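## Task

Move the white radish and the tomato out of the pan and slip both completely into the bag, between its two layers. Done only when every other item, including the white ball, is still in the pan, the filled part of the bag rests on the table, and no part of the bag lies in the pan, on either arm's base, or sticks out beyond the table edge by more than about a finger's width.

## Robot and tools

Robot: two arms, left_arm and right_arm, each with six joints and a parallel gripper. Joint order everywhere (commands and result lists): waist, shoulder, elbow, wrist pitch, wrist yaw, wrist roll. Stated joint ranges in rad: waist -2.618 to 3.054, shoulder 0.000 to 3.142, elbow 0.000 to 3.142, wrist pitch -1.571 to 1.571, wrist yaw -1.571 to 1.571, wrist roll -2.094 to 2.094; the true end of each may sit up to 0.059 rad either way.

Scene frame (for reported gripper positions, metres, and quaternions wxyz): origin at table-top height halfway between the nominal arm bases, +x out over the table, +z up, left_arm on the +y side. Camera image sides do not match arm names. Real bases are shifted from nominal; a BASES line gives them if present. Printed hand positions can be off, more when reaching far. The gripper's fingers point along its +z, close along its y; the reported point sits between the pads, about 1 cm behind the tips.

A command row is one flat list of 14 numbers in [-1, 1], always covering both arms: left_arm's six joint values then its opening, then right_arm's six joint values then its opening. Joint values are scaled offsets, not poses: 1.0 equals 1.202 rad (waist), 1.258 (shoulder), 1.238 (elbow), 2.073 (wrist pitch), 2.022 (wrist yaw and wrist roll). They are added to the Joint targets shown in the latest result as they stood when the action began, so 0 means keep the current target, and sending the same offset again moves further. The opening is absolute: +1 fully open, -1 closed; it is not an offset. To leave a gripper unchanged, resend its current command (0 means half-closed, not no change).

execute_actions: argument actions is a list of actions; each action is a list of up to 15 rows, one per control step of 1/30 s, and a short list repeats its last row to fill 15 steps. Every row offsets from the targets at the start of that action, not from the previous row. Optional cameras chooses which images come back (omit, null or ["all"] for all, [] for none; a wrong name voids the call). An empty actions list just reports state and images. An action asking a joint more than 0.059 rad beyond its range end is refused for both arms; if the first action is bad, the whole call is refused. Joints pushed beyond their real end stop there and the result may say joint sent to its limit; no such line does not prove more room.

move: target is one 14-number row, or up to 15 rows differing only in joint values; all offsets count from the current Joint targets, not from each other. speed (rad/s, 0.01 to 2, default 0.5) caps the joint with the longest way to go; one value or one per target. blend (rad) rounds corners of a multi-row path; 0 stops at each. opening_speed (per second on the -1..+1 scale, at least 0.2) ramps the fingers; otherwise the opening is sent at once. Paths take at least 0.5 s and get cut off past 10 s. Joints move together so grippers trace curves; nothing is avoided, including the other arm. blocking=false returns early while the move continues; then use wait or stop before new commands. The result adds a move: line: done, off_target (rest with a joint over 0.035 rad off), moving, held, or fault, plus limits=held and the worst joint error per arm. done says nothing about contact.

wait: seconds 0 to 10; the robot keeps its last command and a running move continues. stop: brakes a running move (needs room). zoom_image: camera (cam_head_left, cam_head_right, cam_high, cam_low, cam_left_wrist, cam_right_wrist) and region [x0, y0, x1, y1] in image pixels, origin top-left, at most 504x504; images are 896x504. finished_scene: scene is the number of the scene being ended; irreversible, and it reports success.

Results: Joint positions and Joint velocities per arm in joint order, then finger-pad gap (m; 0.094 fully open). Joint targets are the base for the next offsets. grip_measured uses the opening scale; empty it reads slightly wide, on a hard part up to about 0.064 narrower than the part. Commanding about 0.11 below first-touch reading gives full force (around 50 to 62 N per pad); soft things get crushed deeper. Release by commanding well above grip_measured. Joint torques are noisy and offset; joints 1 to 3 wrap at ±28 N m. "joint command not followed" means the clearance check altered targets; it does not keep grippers apart. Per step, each joint target stays within a lead of the measured angle (0.202 waist, 0.258 shoulder, 0.238 elbow, 0.573 wrist pitch, 0.522 wrist yaw and roll), and targets putting the gripper over 100 mm from where it is are scaled back, so big moves need several actions; finish leftover motion in the next command. An arm blocked by an object keeps pushing until told otherwise; command its targets back past its positions.

Heat: holding loads, long reach or pushing against something heats motors; MOTOR HOT at 75 °C, fault and folded idle arm at 90 °C, collapse at 100 °C. Avoid: dropping items, anything leaving the table, releasing moving items, fast impacts, hard presses, and collisions between the arms (can fail the task). Brief outside tugs or pushes may occur. The simulation keeps running while you compose replies.

Each tool is called after "Call:" in YAML: its name, and indented under it one key for each argument.

## Session

Call:
execute_actions:
  actions: []

Scene clock: 0.00 s.
left_arm: end_effector_position=(+0.3830, +0.3422, +0.1533) grip_measured=+1.000 end_effector_quat_wxyz=(+0.622, -0.035, +0.782, -0.016) | right_arm: end_effector_position=(+0.3509, -0.2481, +0.1450) grip_measured=+1.000 end_effector_quat_wxyz=(+0.627, -0.008, +0.779, +0.000)
Joint names: [waist, shoulder, elbow, wrist pitch, wrist yaw, wrist roll]
Joint positions: left_arm=[-0.004 1.536 0.371 0.936 -0.036 -0.079 0.094] | right_arm=[0 1.503 0.33 0.959 0.022 -0.005 0.094]
Joint velocities: left_arm=[-0.017 0.022 0.007 -0.066 -0.095 0.007 0] | right_arm=[-0.002 0.002 -0.007 -0.081 -0.007 -0.051 0]
Joint torques (N m): no reading
Heat: left arm: 25 °C; right arm: 28 °C.
Joint targets: left_arm=[-0.004 1.533 0.375 0.930 -0.036 -0.079] | right_arm=[0.000 1.494 0.341 0.972 0.022 -0.005]
Tool commands: left_gripper/opening=+1.0 right_gripper/opening=+1.0

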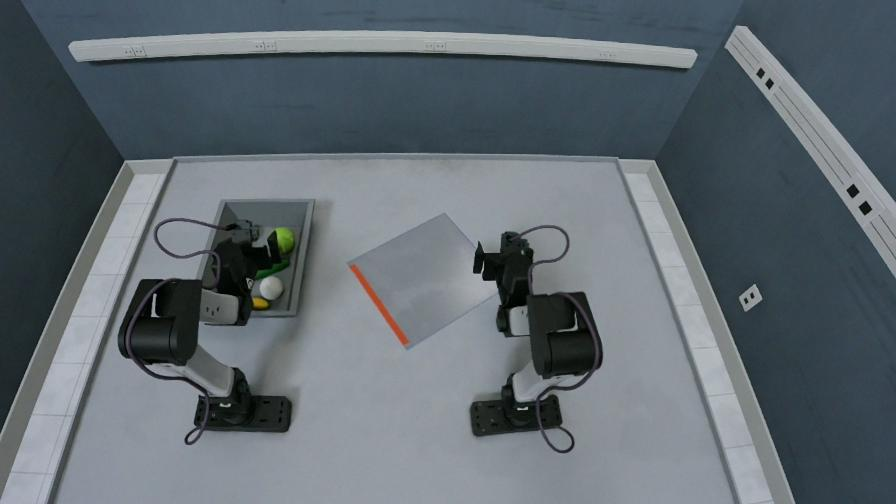

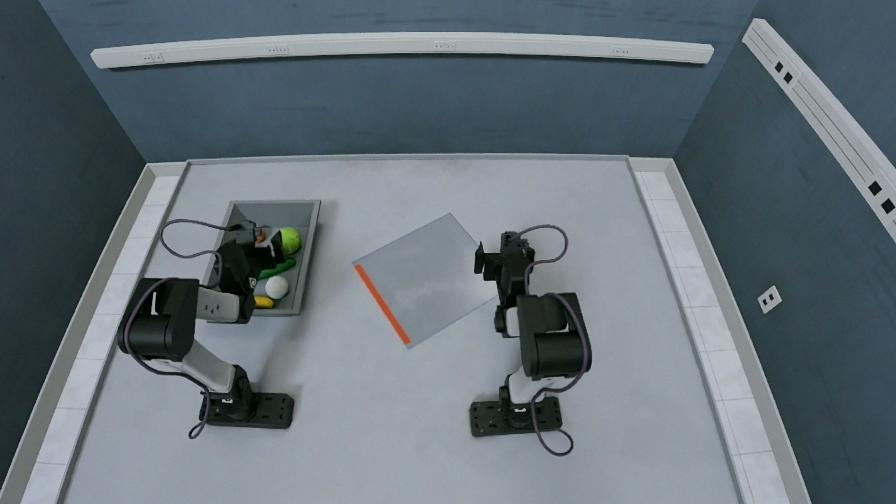

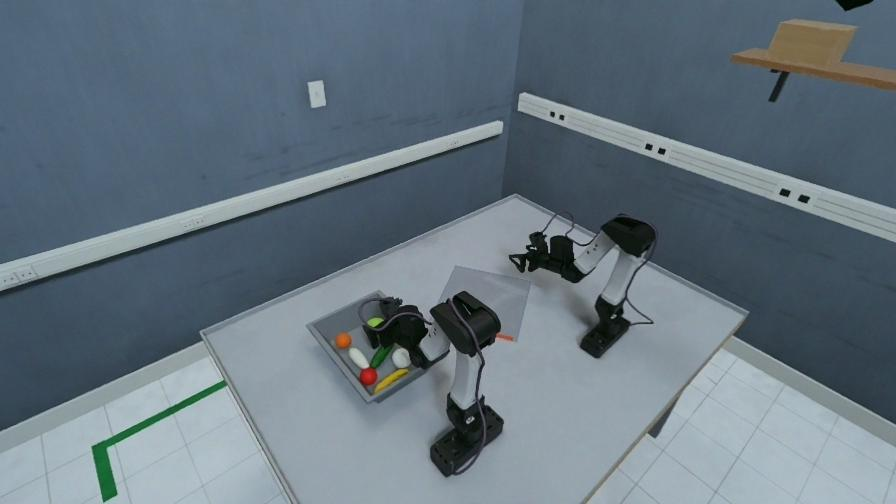

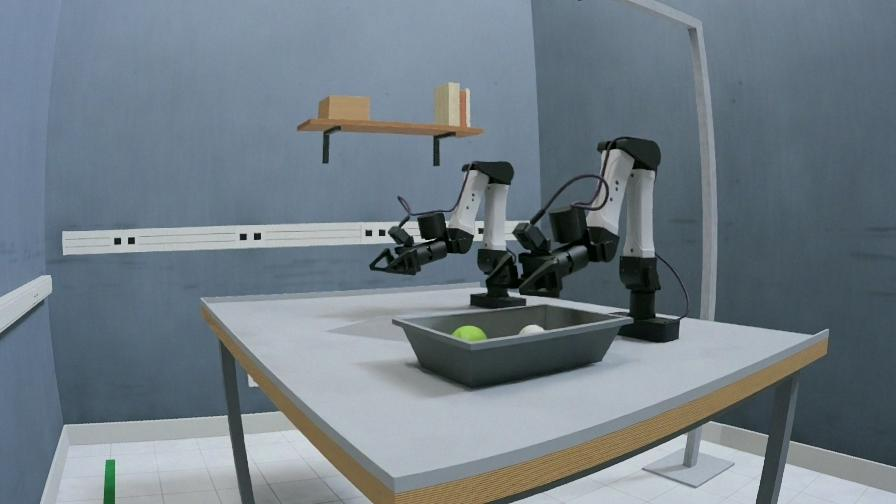

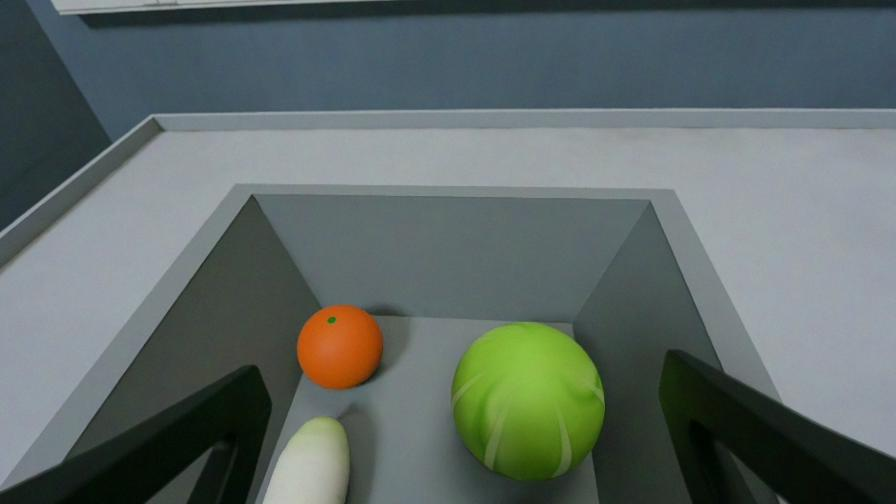

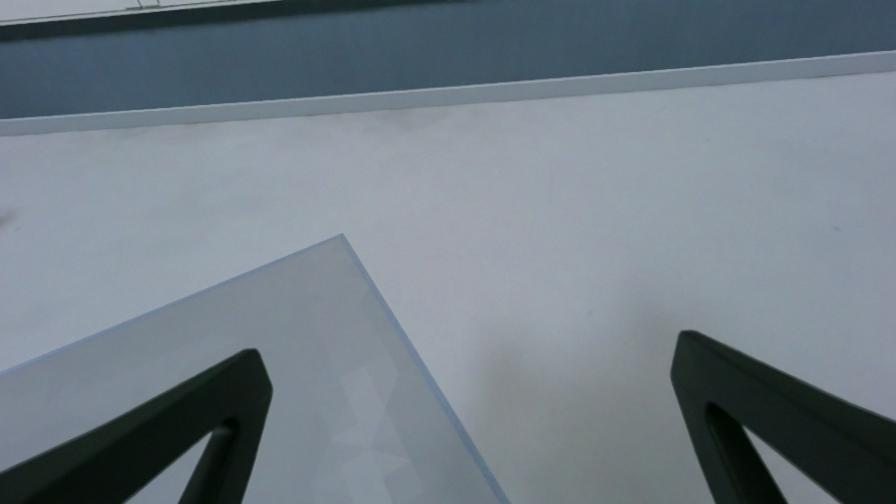

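Call:
zoom_image:
  camera: "cam_head_left"
  region: [330, 200, 530, 360]

Call:
zoom_image:
  camera: "cam_head_right"
  region: [180, 180, 340, 330]

Call:
zoom_image:
  camera: "cam_high"
  region: [300, 250, 560, 420]

Scaled by 2.520 from the camera's 896x504 image, which has a finer 1280x720 frame.

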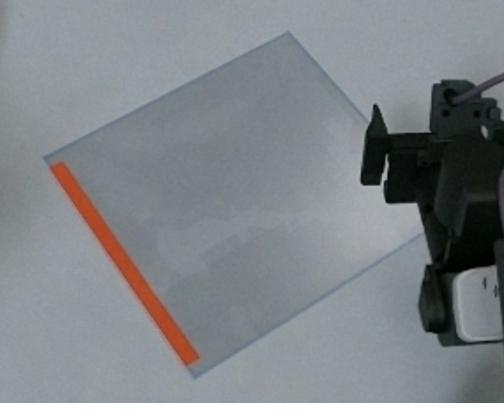

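Scaled by 3.150 from the camera's 896x504 image, which has a finer 1280x720 frame.

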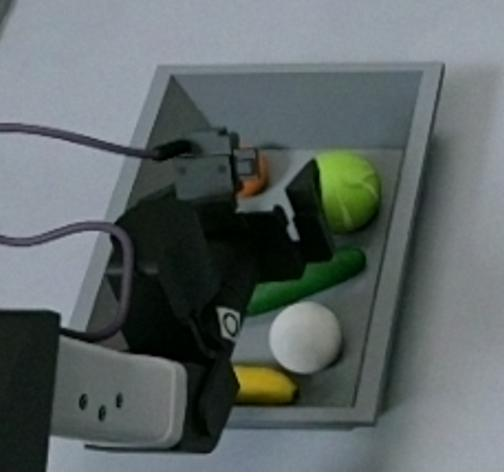

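Scaled by 1.938 from the camera's 896x504 image, which has a finer 1280x720 frame.

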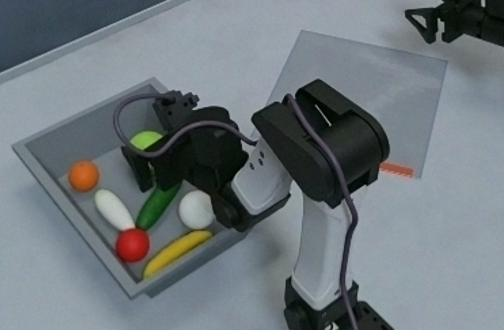

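Call:
move:
  target:
    - [0,0,0.929,-0.29,0,0,1,0,0,0.929,-0.29,0,0,1]
    - [0,0.03,0.969,-1,0,0.039,1,0,0.05,0.97,-1,0,0,1]
  speed: 0.9
  blend: 0.3
  cameras: ["cam_head_left","cam_left_wrist","cam_right_wrist"]

Scene clock: 6.63 s.
left_arm: end_effector_position=(+0.3465, +0.3429, +0.2474) grip_measured=+1.000 end_effector_quat_wxyz=(+0.218, +0.001, +0.976, +0.015) | right_arm: end_effector_position=(+0.3225, -0.2490, +0.2292) grip_measured=+1.000 end_effector_quat_wxyz=(+0.217, -0.016, +0.976, -0.008)
Joint names: [waist, shoulder, elbow, wrist pitch, wrist yaw, wrist roll]
Joint positions: left_arm=[-0.004 1.555 1.552 -1.129 -0.036 -0.009 0.094] | right_arm=[0 1.546 1.511 -1.1 0.022 -0.005 0.094]
Joint velocities: left_arm=[0.002 -0.002 -0.007 -0.037 -0.007 0.022 0] | right_arm=[0.007 0.007 -0.032 -0.051 0.007 -0.022 0]
Joint torques (N m): left_arm=[0.18 -5.31 9.88 1.22 -0.01 0.04] | right_arm=[0.02 -5.27 9.5 1.06 -0.02 0.04]
Heat: left arm: 27 °C; right arm: 28 °C.
Joint targets: left_arm=[-0.004 1.570 1.575 -1.143 -0.036 0.000] | right_arm=[0.000 1.558 1.541 -1.100 0.022 -0.005]
move: done
Images, in order (width x height): cam_head_left 896x504, cam_left_wrist 896x504, cam_right_wrist 896x504.

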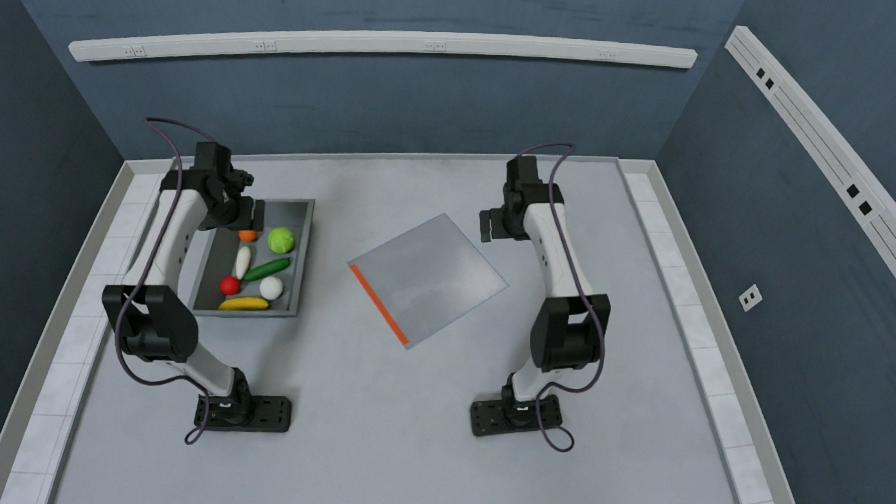

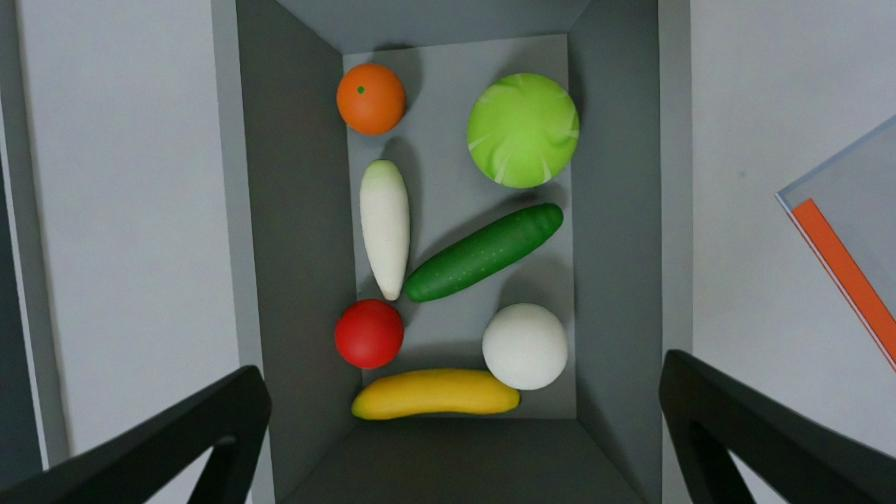

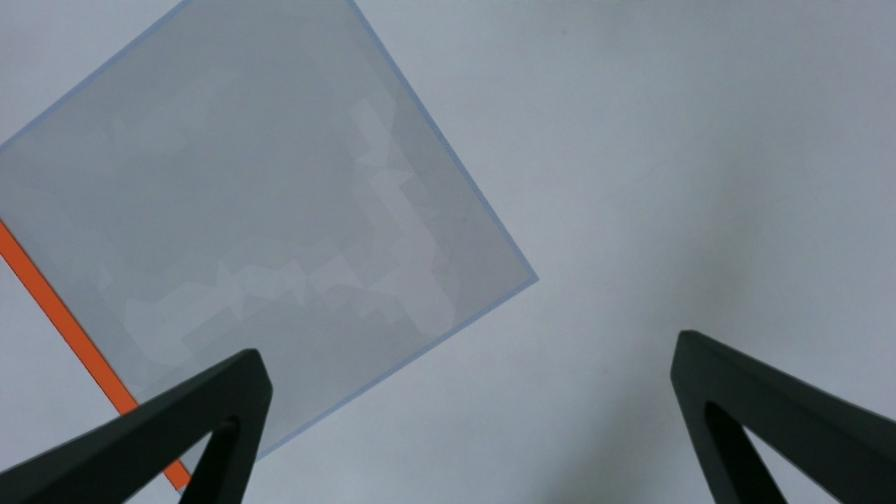

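Call:
zoom_image:
  camera: "cam_left_wrist"
  region: [740, 90, 896, 380]

Call:
zoom_image:
  camera: "cam_right_wrist"
  region: [0, 100, 300, 504]

Call:
zoom_image:
  camera: "cam_head_left"
  region: [330, 240, 430, 360]

Scaled by 1.738 from the camera's 896x504 image, which has a finer 1280x720 frame.

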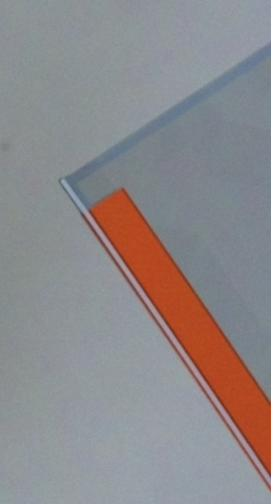

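Scaled by 1.248 from the camera's 896x504 image, which has a finer 1280x720 frame.

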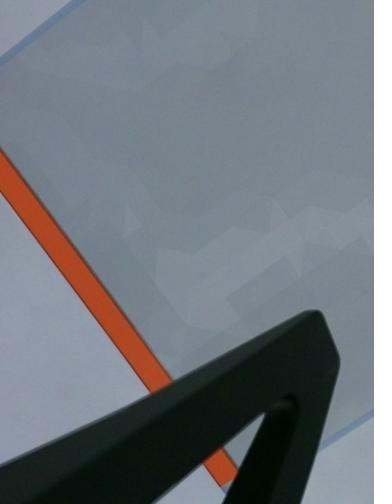

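Scaled by 4.200 from the camera's 896x504 image, which has a finer 1280x720 frame.

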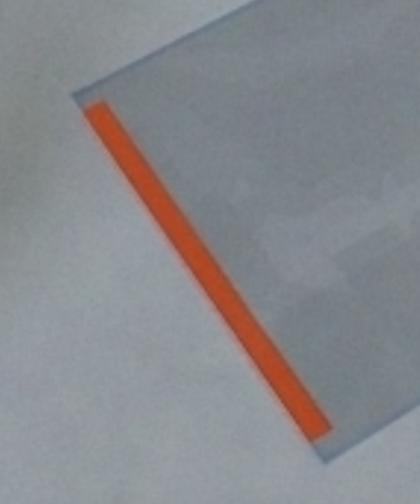

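Call:
move:
  target: [-0.7246,0.024,-0.4645,0.648,0.018,0,1,0,0,0,0,0,0,1]
  speed: 1.0
  cameras: ["cam_left_wrist"]

Call:
move:
  target: [0,0.248,-0.695,0.613,0,0,1,0,0,0,0,0,0,1]
  speed: 0.8
  cameras: ["cam_left_wrist", "cam_head_left"]

Scene clock: 14.73 s.
left_arm: end_effector_position=(+0.2905, -0.0371, +0.2367) grip_measured=+1.000 end_effector_quat_wxyz=(+0.507, +0.352, +0.749, -0.241) | right_arm: end_effector_position=(+0.3222, -0.2490, +0.2291) grip_measured=+1.000 end_effector_quat_wxyz=(+0.216, -0.016, +0.976, -0.008)
Joint names: [waist, shoulder, elbow, wrist pitch, wrist yaw, wrist roll]
Joint positions: left_arm=[-0.875 1.586 1.012 0.195 -0.007 -0.008 0.094] | right_arm=[0 1.546 1.511 -1.101 0.022 -0.005 0.094]
Joint velocities: left_arm=[0.007 -0.012 0.007 -0.007 -0.095 0.022 0] | right_arm=[-0.012 0.012 -0.007 -0.007 0.022 0.007 0]
Joint torques (N m): left_arm=[0.24 -6.3 7.2 2.44 0.08 0.02] | right_arm=[0.02 -5.24 9.46 1.05 -0.01 0.04]
Heat: left arm: 28 °C; right arm: 29 °C.
Joint targets: left_arm=[-0.875 1.601 1.000 0.200 0.000 0.000] | right_arm=[0.000 1.558 1.541 -1.101 0.022 -0.005]
move: done
Images, in order (width x height): cam_left_wrist 896x504.

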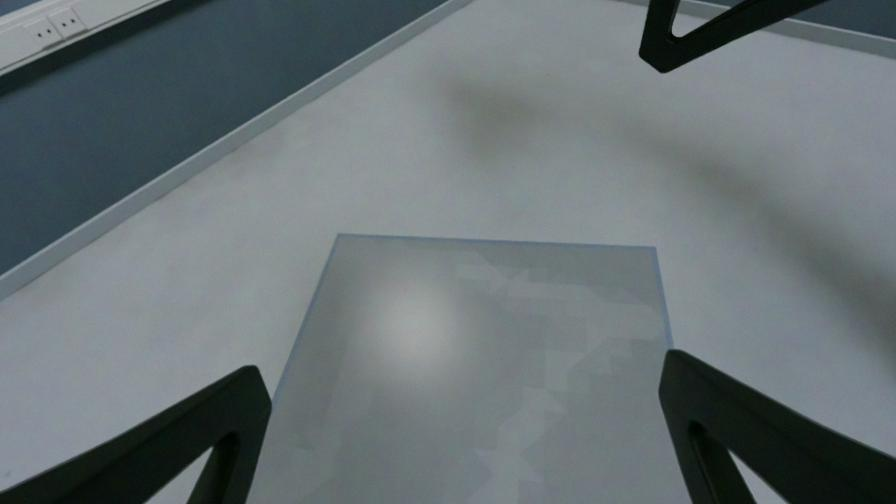

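Scene clock: 17.20 s.
left_arm: end_effector_position=(+0.2051, +0.0684, +0.0743) grip_measured=+1.000 end_effector_quat_wxyz=(+0.539, +0.340, +0.726, -0.257) | right_arm: end_effector_position=(+0.3222, -0.2490, +0.2291) grip_measured=+1.000 end_effector_quat_wxyz=(+0.216, -0.016, +0.976, -0.008)
Joint names: [waist, shoulder, elbow, wrist pitch, wrist yaw, wrist roll]
Joint positions: left_arm=[-0.875 1.9 0.145 1.465 -0.007 -0.008 0.094] | right_arm=[0 1.546 1.511 -1.101 0.022 -0.005 0.094]
Joint velocities: left_arm=[-0.007 0.007 -0.002 -0.007 -0.022 -0.066 0] | right_arm=[0.002 -0.012 -0.007 0.051 -0.022 0.022 0]
Joint torques (N m): left_arm=[0.28 -4.22 2 2.49 0.07 0.02] | right_arm=[0.03 -5.26 9.48 1.05 -0.01 0.04]
Heat: left arm: 29 °C; right arm: 29 °C.
Joint targets: left_arm=[-0.875 1.912 0.139 1.471 0.000 0.000] | right_arm=[0.000 1.558 1.541 -1.101 0.022 -0.005]
move: done
Images, in order (width x height): cam_head_left 896x504, cam_left_wrist 896x504.

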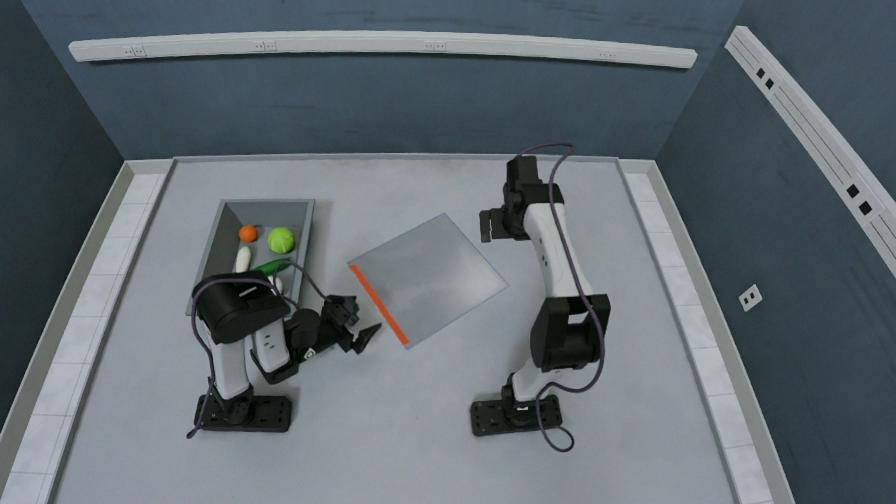

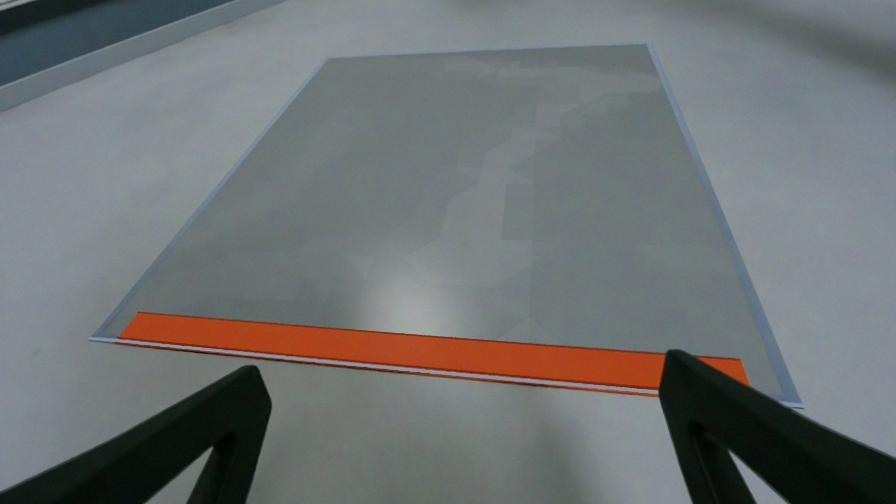

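Call:
zoom_image:
  camera: "cam_left_wrist"
  region: [380, 300, 670, 420]

Call:
zoom_image:
  camera: "cam_left_wrist"
  region: [80, 290, 300, 380]

Scaled by 1.738 from the camera's 896x504 image, which has a finer 1280x720 frame.

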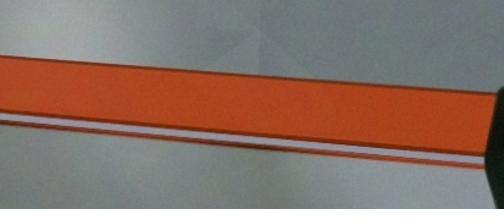

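Scaled by 2.291 from the camera's 896x504 image, which has a finer 1280x720 frame.

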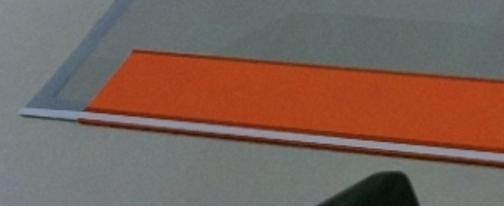

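Call:
move:
  target: [0,0,0,0,0,0,1,0.5965,0.479,0.35,-0.132,-0.011,0.851,-0.15]
  speed: 0.9
  cameras: ["cam_head_left","cam_left_wrist","cam_right_wrist"]

Scene clock: 25.60 s.
left_arm: end_effector_position=(+0.2051, +0.0684, +0.0745) grip_measured=+1.000 end_effector_quat_wxyz=(+0.540, +0.340, +0.726, -0.257) | right_arm: end_effector_position=(+0.2630, +0.0275, +0.1222) grip_measured=-0.149 end_effector_quat_wxyz=(+0.002, +0.460, +0.888, +0.002)
Joint names: [waist, shoulder, elbow, wrist pitch, wrist yaw, wrist roll]
Joint positions: left_arm=[-0.875 1.9 0.145 1.467 -0.007 -0.008 0.094] | right_arm=[0.72 2.147 1.948 -1.367 0.002 1.71 0.04]
Joint velocities: left_arm=[-0.007 0.002 -0.017 0.037 -0.037 0.007 0] | right_arm=[-0.002 0.012 -0.007 -0.007 0.007 0.022 0]
Joint torques (N m): left_arm=[0.25 -4.25 2.02 2.47 0.07 0.02] | right_arm=[0.01 -9.52 8.49 0.11 0.01 0.08]
Heat: left arm: 32 °C; right arm: 30 °C.
Joint targets: left_arm=[-0.875 1.912 0.139 1.471 0.000 0.000] | right_arm=[0.718 2.160 1.974 -1.374 0.000 1.716]
move: done
Images, in order (width x height): cam_head_left 896x504, cam_left_wrist 896x504, cam_right_wrist 896x504.

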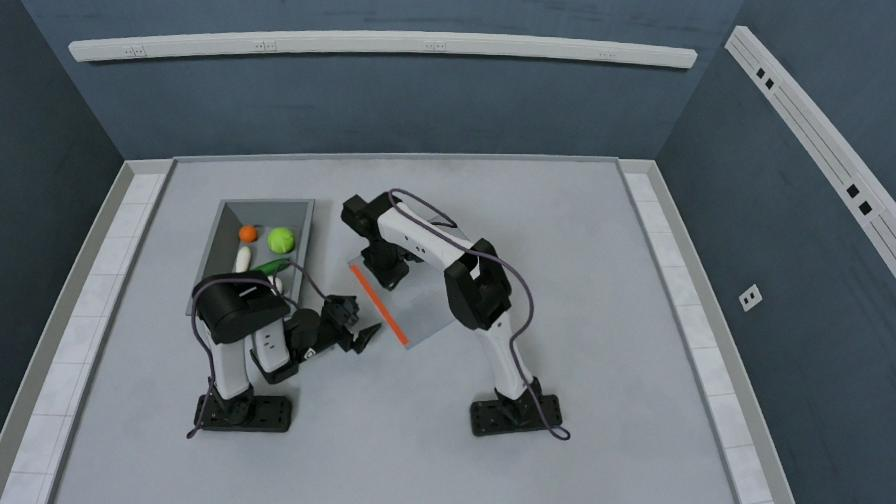

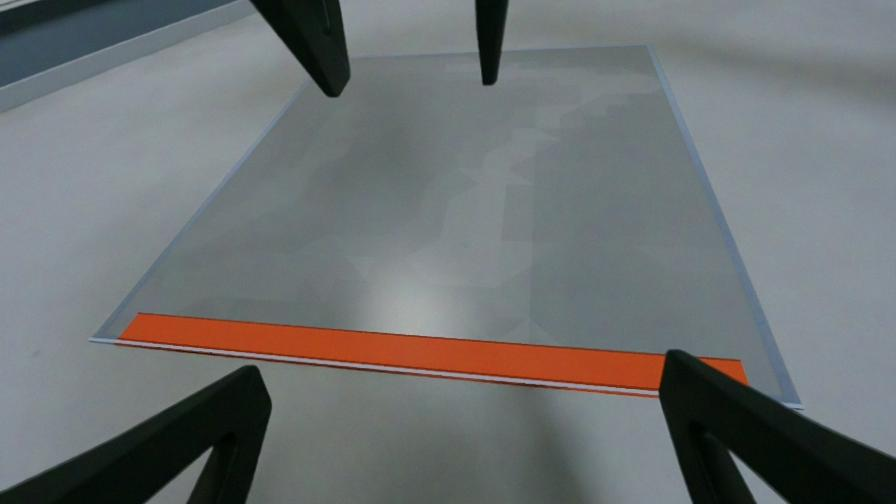

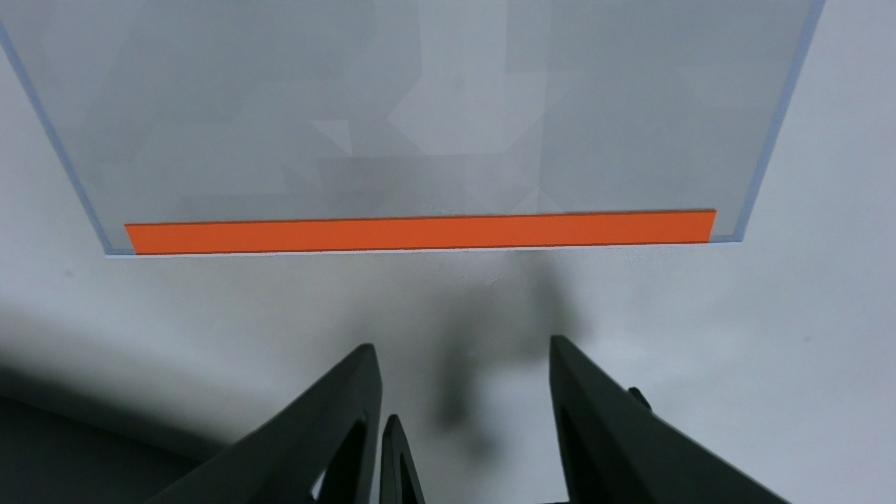

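Call:
move:
  target: [0,0,0,0,0,0,1,0.0587,0.0423,-0.192,0.138,0,0.0223,-0.36]
  speed: 0.5
  cameras: ["cam_left_wrist","cam_right_wrist"]

Scene clock: 29.90 s.
left_arm: end_effector_position=(+0.2051, +0.0684, +0.0745) grip_measured=+1.000 end_effector_quat_wxyz=(+0.540, +0.340, +0.726, -0.257) | right_arm: end_effector_position=(+0.2486, +0.0518, +0.0477) grip_measured=-0.359 end_effector_quat_wxyz=(+0.002, +0.452, +0.892, +0.004)
Joint names: [waist, shoulder, elbow, wrist pitch, wrist yaw, wrist roll]
Joint positions: left_arm=[-0.875 1.9 0.145 1.467 -0.007 -0.008 0.094] | right_arm=[0.785 2.202 1.738 -1.098 0.002 1.756 0.03]
Joint velocities: left_arm=[0.012 -0.012 -0.017 0.007 -0.007 -0.022 0] | right_arm=[-0.017 -0.017 0.012 0.022 -0.095 0.007 0.001]
Joint torques (N m): left_arm=[0.2 -4.27 1.96 2.47 0.08 0.02] | right_arm=[0.32 -10.02 5.71 0.28 0 0.12]
Heat: left arm: 33 °C; right arm: 31 °C.
Joint targets: left_arm=[-0.875 1.912 0.139 1.471 0.000 0.000] | right_arm=[0.788 2.213 1.737 -1.088 0.000 1.761]
move: done
Images, in order (width x height): cam_left_wrist 896x504, cam_right_wrist 896x504.

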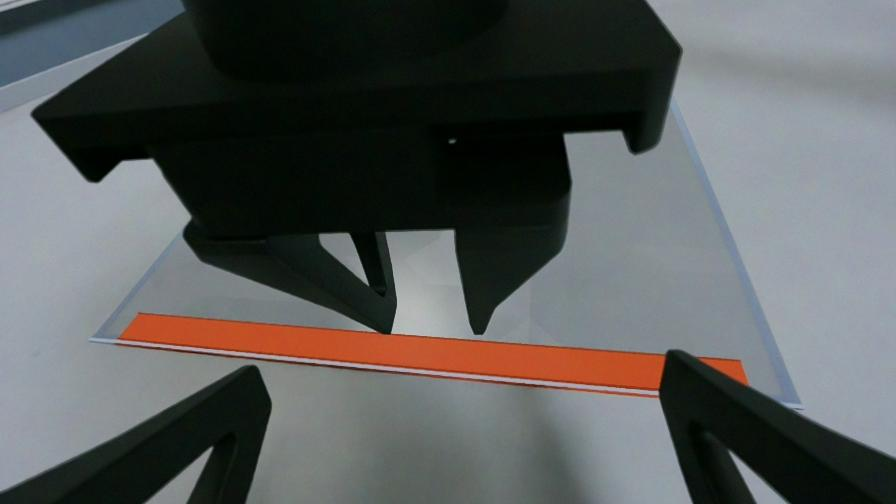

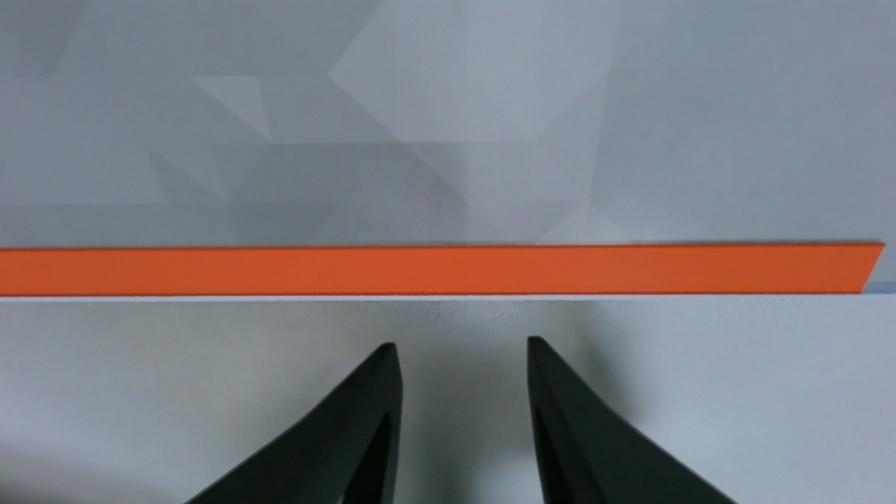

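Call:
move:
  target: [0,0,0,0,0,0,1,0,0.0204,-0.0396,0.0331,0,0,-0.36]
  speed: 0.15
  cameras: ["cam_left_wrist","cam_right_wrist"]

Scene clock: 31.43 s.
left_arm: end_effector_position=(+0.2051, +0.0684, +0.0745) grip_measured=+1.000 end_effector_quat_wxyz=(+0.540, +0.340, +0.726, -0.257) | right_arm: end_effector_position=(+0.2486, +0.0519, +0.0272) grip_measured=-0.359 end_effector_quat_wxyz=(+0.002, +0.452, +0.892, +0.004)
Joint names: [waist, shoulder, elbow, wrist pitch, wrist yaw, wrist roll]
Joint positions: left_arm=[-0.875 1.9 0.145 1.467 -0.007 -0.008 0.094] | right_arm=[0.785 2.225 1.691 -1.029 0.002 1.756 0.03]
Joint velocities: left_arm=[-0.022 0.017 -0.007 0.037 0.007 0.051 0] | right_arm=[-0.022 -0.007 -0.012 0.022 -0.037 -0.037 -0.001]
Joint torques (N m): left_arm=[0.25 -4.26 1.94 2.47 0.07 0.03] | right_arm=[0.34 -9.73 5.45 0.31 0 0.11]
Heat: left arm: 33 °C; right arm: 31 °C.
Joint targets: left_arm=[-0.875 1.912 0.139 1.471 0.000 0.000] | right_arm=[0.788 2.239 1.688 -1.019 0.000 1.761]
move: done
Images, in order (width x height): cam_left_wrist 896x504, cam_right_wrist 896x504.

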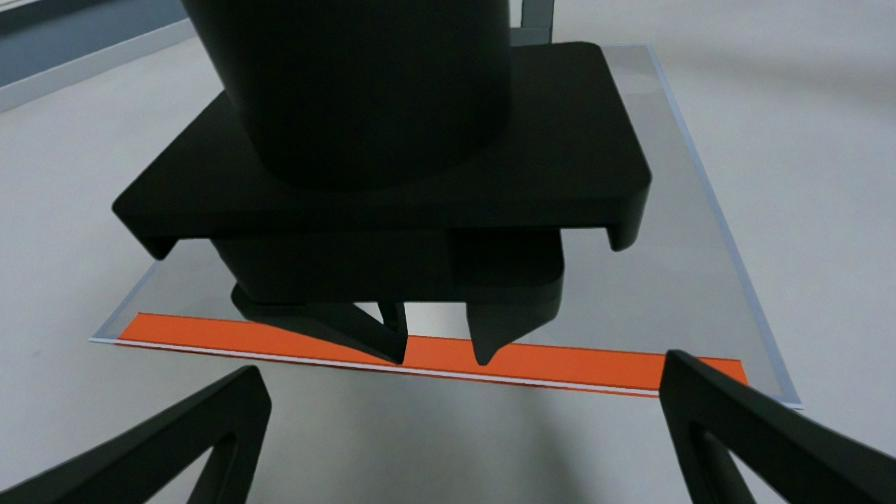

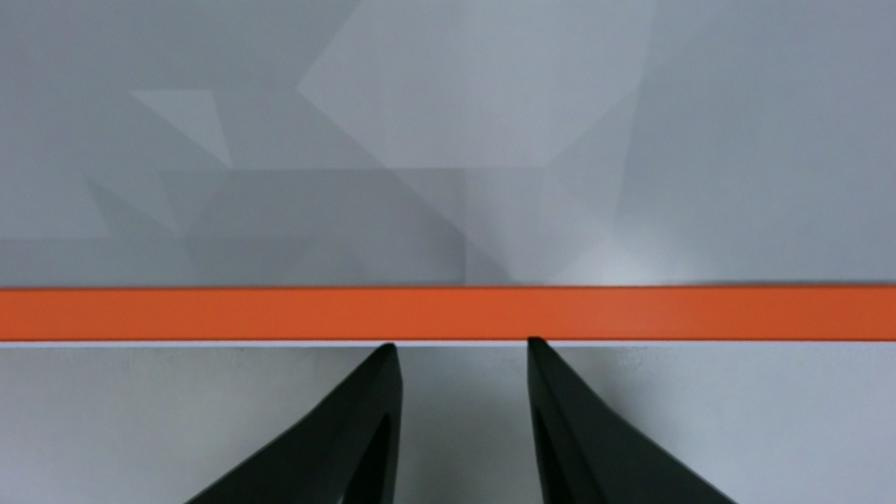

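Call:
move:
  target: [0,0,0,0,0,0,1,-0.0137,0.0087,-0.0170,0.0142,0,0,-0.36]
  speed: 0.15
  cameras: ["cam_left_wrist","cam_right_wrist"]

Scene clock: 33.13 s.
left_arm: end_effector_position=(+0.2051, +0.0684, +0.0745) grip_measured=+1.000 end_effector_quat_wxyz=(+0.540, +0.340, +0.726, -0.257) | right_arm: end_effector_position=(+0.2507, +0.0494, +0.0187) grip_measured=-0.359 end_effector_quat_wxyz=(+0.002, +0.455, +0.890, +0.004)
Joint names: [waist, shoulder, elbow, wrist pitch, wrist yaw, wrist roll]
Joint positions: left_arm=[-0.875 1.9 0.145 1.467 -0.007 -0.008 0.094] | right_arm=[0.778 2.234 1.671 -1 0.002 1.756 0.03]
Joint velocities: left_arm=[0.012 0.017 -0.002 -0.022 -0.037 -0.066 0] | right_arm=[0.012 0.007 -0.002 -0.022 0.022 -0.037 0.001]
Joint torques (N m): left_arm=[0.24 -4.23 1.98 2.46 0.07 0.02] | right_arm=[-0.62 -9.61 5.33 0.26 0 0.11]
Heat: left arm: 33 °C; right arm: 31 °C.
Joint targets: left_arm=[-0.875 1.912 0.139 1.471 0.000 0.000] | right_arm=[0.772 2.250 1.667 -0.990 0.000 1.761]
move: done
Images, in order (width x height): cam_left_wrist 896x504, cam_right_wrist 896x504.

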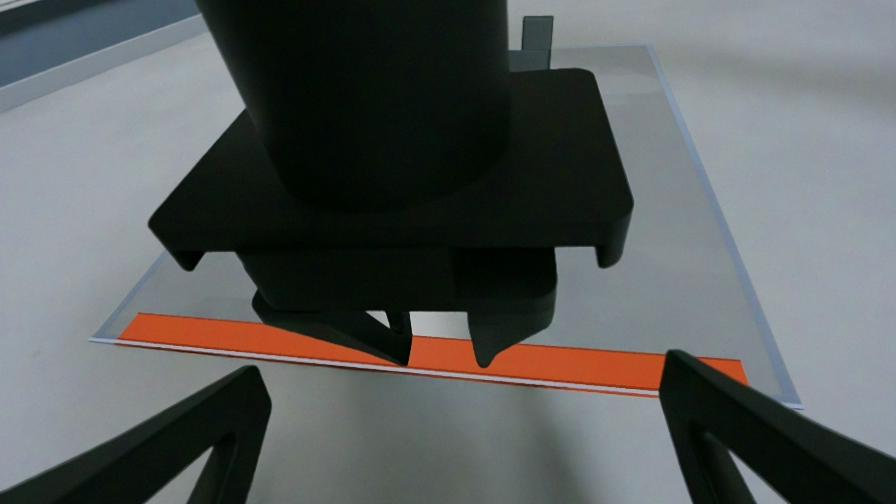

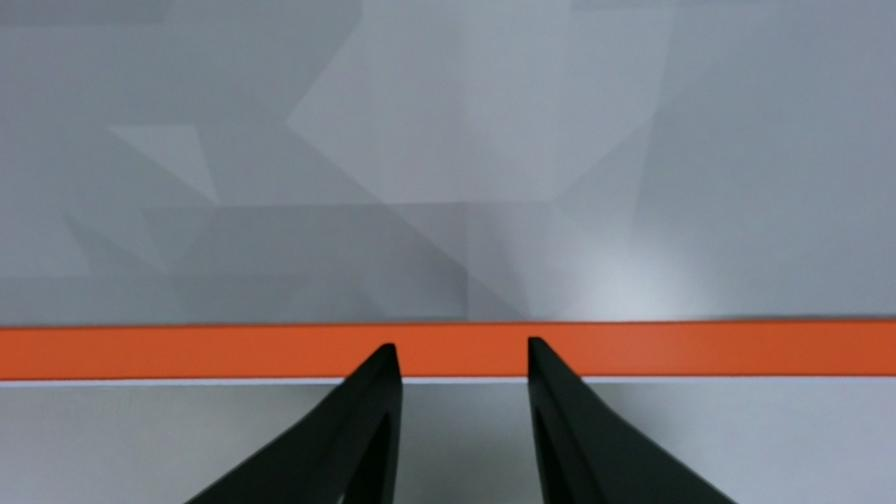

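Call:
zoom_image:
  camera: "cam_left_wrist"
  region: [360, 290, 560, 400]

Call:
zoom_image:
  camera: "cam_right_wrist"
  region: [340, 300, 600, 440]

Scaled by 2.520 from the camera's 896x504 image, which has a finer 1280x720 frame.

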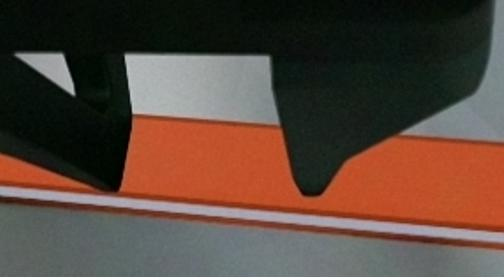

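Scaled by 1.938 from the camera's 896x504 image, which has a finer 1280x720 frame.

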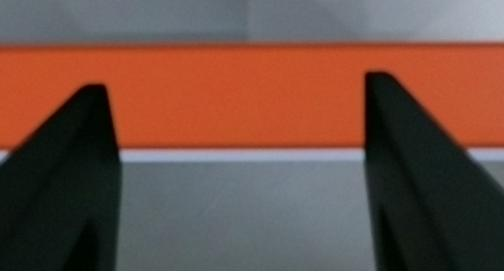

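Call:
move:
  target: [0,0,0,0,0,0,1,0,0.0048,-0.0094,0.0079,0,0,-0.36]
  speed: 0.1
  cameras: ["cam_left_wrist"]

Call:
zoom_image:
  camera: "cam_left_wrist"
  region: [360, 290, 560, 400]

Scene clock: 34.43 s.
left_arm: end_effector_position=(+0.2051, +0.0684, +0.0745) grip_measured=+1.000 end_effector_quat_wxyz=(+0.540, +0.340, +0.726, -0.257) | right_arm: end_effector_position=(+0.2509, +0.0496, +0.0161) grip_measured=-0.359 end_effector_quat_wxyz=(+0.003, +0.456, +0.890, +0.006)
Joint names: [waist, shoulder, elbow, wrist pitch, wrist yaw, wrist roll]
Joint positions: left_arm=[-0.875 1.9 0.145 1.467 -0.007 -0.008 0.094] | right_arm=[0.778 2.234 1.66 -0.984 0.002 1.756 0.03]
Joint velocities: left_arm=[-0.012 0.017 0.002 -0.037 -0.007 -0.081 0] | right_arm=[-0.007 -0.017 0.007 -0.007 0.022 -0.095 -0.001]
Joint torques (N m): left_arm=[0.27 -4.23 2 2.48 0.08 0.01] | right_arm=[-0.51 -9.07 5.2 0.28 0 0.11]
Heat: left arm: 34 °C; right arm: 32 °C.
Joint targets: left_arm=[-0.875 1.912 0.139 1.471 0.000 0.000] | right_arm=[0.772 2.256 1.655 -0.974 0.000 1.761]
move: done
Images, in order (width x height): cam_left_wrist 896x504.

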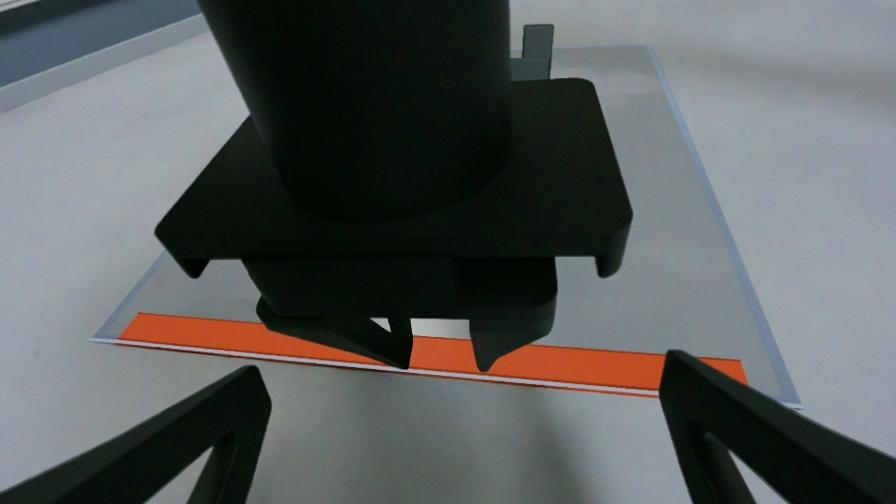

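Scaled by 2.520 from the camera's 896x504 image, which has a finer 1280x720 frame.

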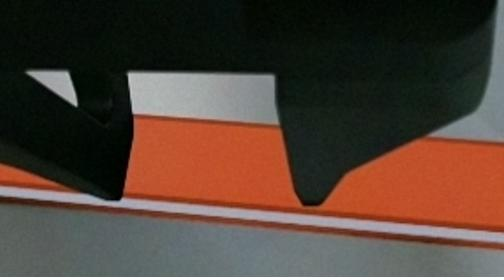

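Call:
move:
  target: [0,0,0,0,0,0,1,0,0.0042,-0.0082,0.0068,0,0,-0.36]
  speed: 0.1
  cameras: ["cam_left_wrist","cam_right_wrist"]

Call:
zoom_image:
  camera: "cam_left_wrist"
  region: [360, 290, 560, 400]

Scene clock: 35.50 s.
left_arm: end_effector_position=(+0.2051, +0.0684, +0.0745) grip_measured=+1.000 end_effector_quat_wxyz=(+0.540, +0.340, +0.726, -0.257) | right_arm: end_effector_position=(+0.2511, +0.0498, +0.0151) grip_measured=-0.359 end_effector_quat_wxyz=(+0.003, +0.456, +0.890, +0.006)
Joint names: [waist, shoulder, elbow, wrist pitch, wrist yaw, wrist roll]
Joint positions: left_arm=[-0.875 1.9 0.145 1.467 -0.007 -0.008 0.094] | right_arm=[0.778 2.235 1.658 -0.98 0.002 1.756 0.03]
Joint velocities: left_arm=[0.022 -0.007 0.002 -0.037 0.051 0.051 0] | right_arm=[-0.007 -0.012 -0.012 -0.007 -0.051 0.095 0]
Joint torques (N m): left_arm=[0.23 -4.25 1.98 2.47 0.08 0.03] | right_arm=[-0.5 -8.75 4.45 0.42 0 0.11]
Heat: left arm: 34 °C; right arm: 32 °C.
Joint targets: left_arm=[-0.875 1.912 0.139 1.471 0.000 0.000] | right_arm=[0.772 2.261 1.645 -0.960 0.000 1.761]
move: done
Images, in order (width x height): cam_left_wrist 896x504, cam_right_wrist 896x504.

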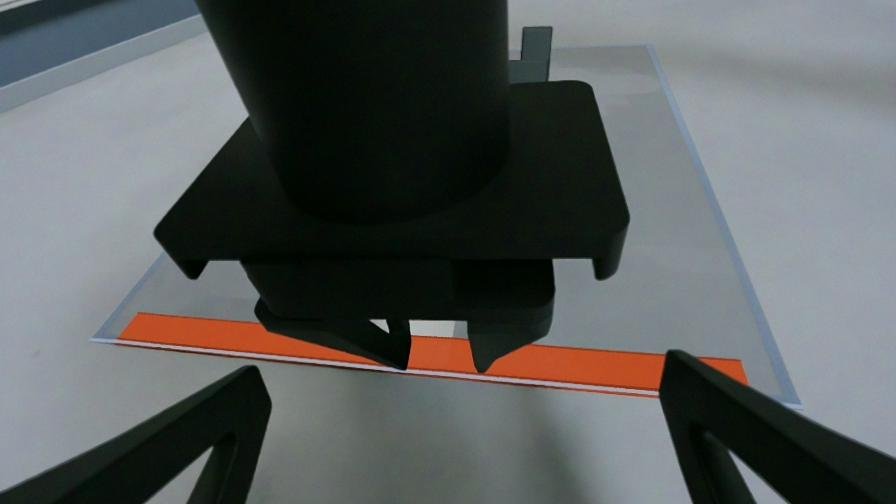

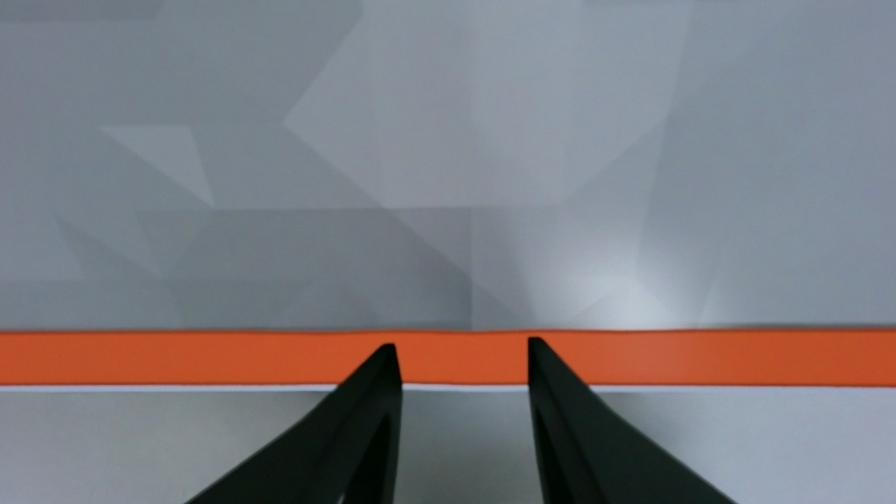

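Scaled by 2.520 from the camera's 896x504 image, which has a finer 1280x720 frame.

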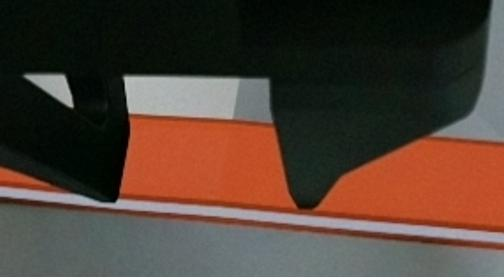

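Call:
move:
  target: [0,0,0,0,0,0,1,0,0,0,0,0,0,-0.75]
  opening_speed: 0.5
  cameras: ["cam_left_wrist","cam_right_wrist"]

Call:
zoom_image:
  camera: "cam_left_wrist"
  region: [330, 270, 590, 420]

Scene clock: 36.70 s.
left_arm: end_effector_position=(+0.2051, +0.0684, +0.0745) grip_measured=+1.000 end_effector_quat_wxyz=(+0.540, +0.340, +0.726, -0.257) | right_arm: end_effector_position=(+0.2530, +0.0519, +0.0151) grip_measured=-0.748 end_effector_quat_wxyz=(+0.004, +0.456, +0.890, +0.012)
Joint names: [waist, shoulder, elbow, wrist pitch, wrist yaw, wrist roll]
Joint positions: left_arm=[-0.875 1.9 0.145 1.467 -0.007 -0.008 0.094] | right_arm=[0.778 2.235 1.658 -0.968 0.002 1.756 0.012]
Joint velocities: left_arm=[-0.002 0.007 0.002 -0.007 -0.007 -0.037 0] | right_arm=[-0.002 0.007 -0.017 0.066 -0.007 0.007 -0.001]
Joint torques (N m): left_arm=[0.21 -4.25 1.99 2.47 0.07 0.02] | right_arm=[-0.54 -8.76 4.44 0.32 0 0.1]
Heat: left arm: 34 °C; right arm: 32 °C.
Joint targets: left_arm=[-0.875 1.912 0.139 1.471 0.000 0.000] | right_arm=[0.772 2.261 1.645 -0.960 0.000 1.761]
move: done
Images, in order (width x height): cam_left_wrist 896x504, cam_right_wrist 896x504.

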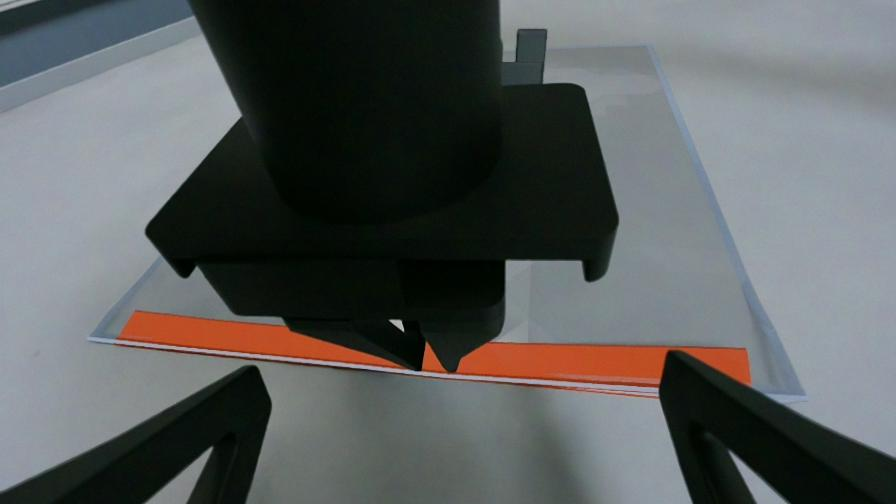

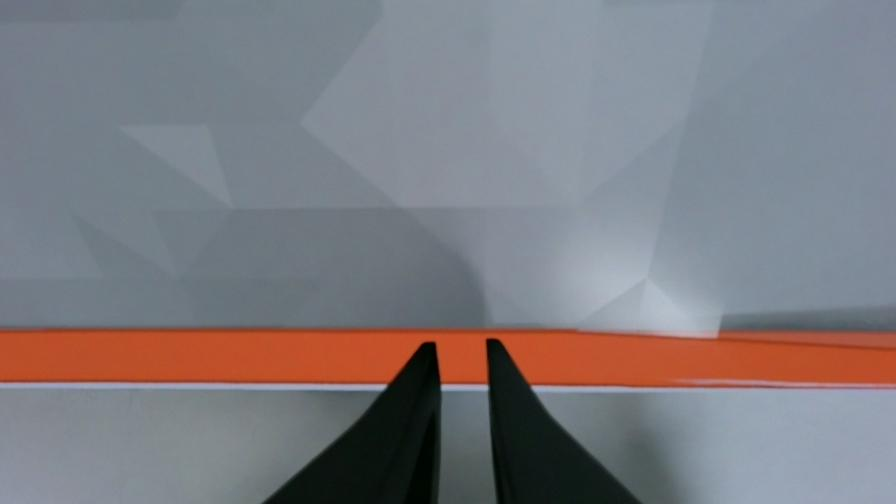

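Scaled by 1.938 from the camera's 896x504 image, which has a finer 1280x720 frame.

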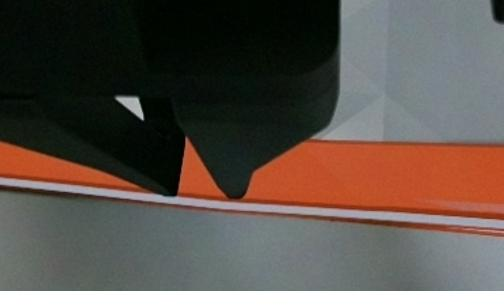

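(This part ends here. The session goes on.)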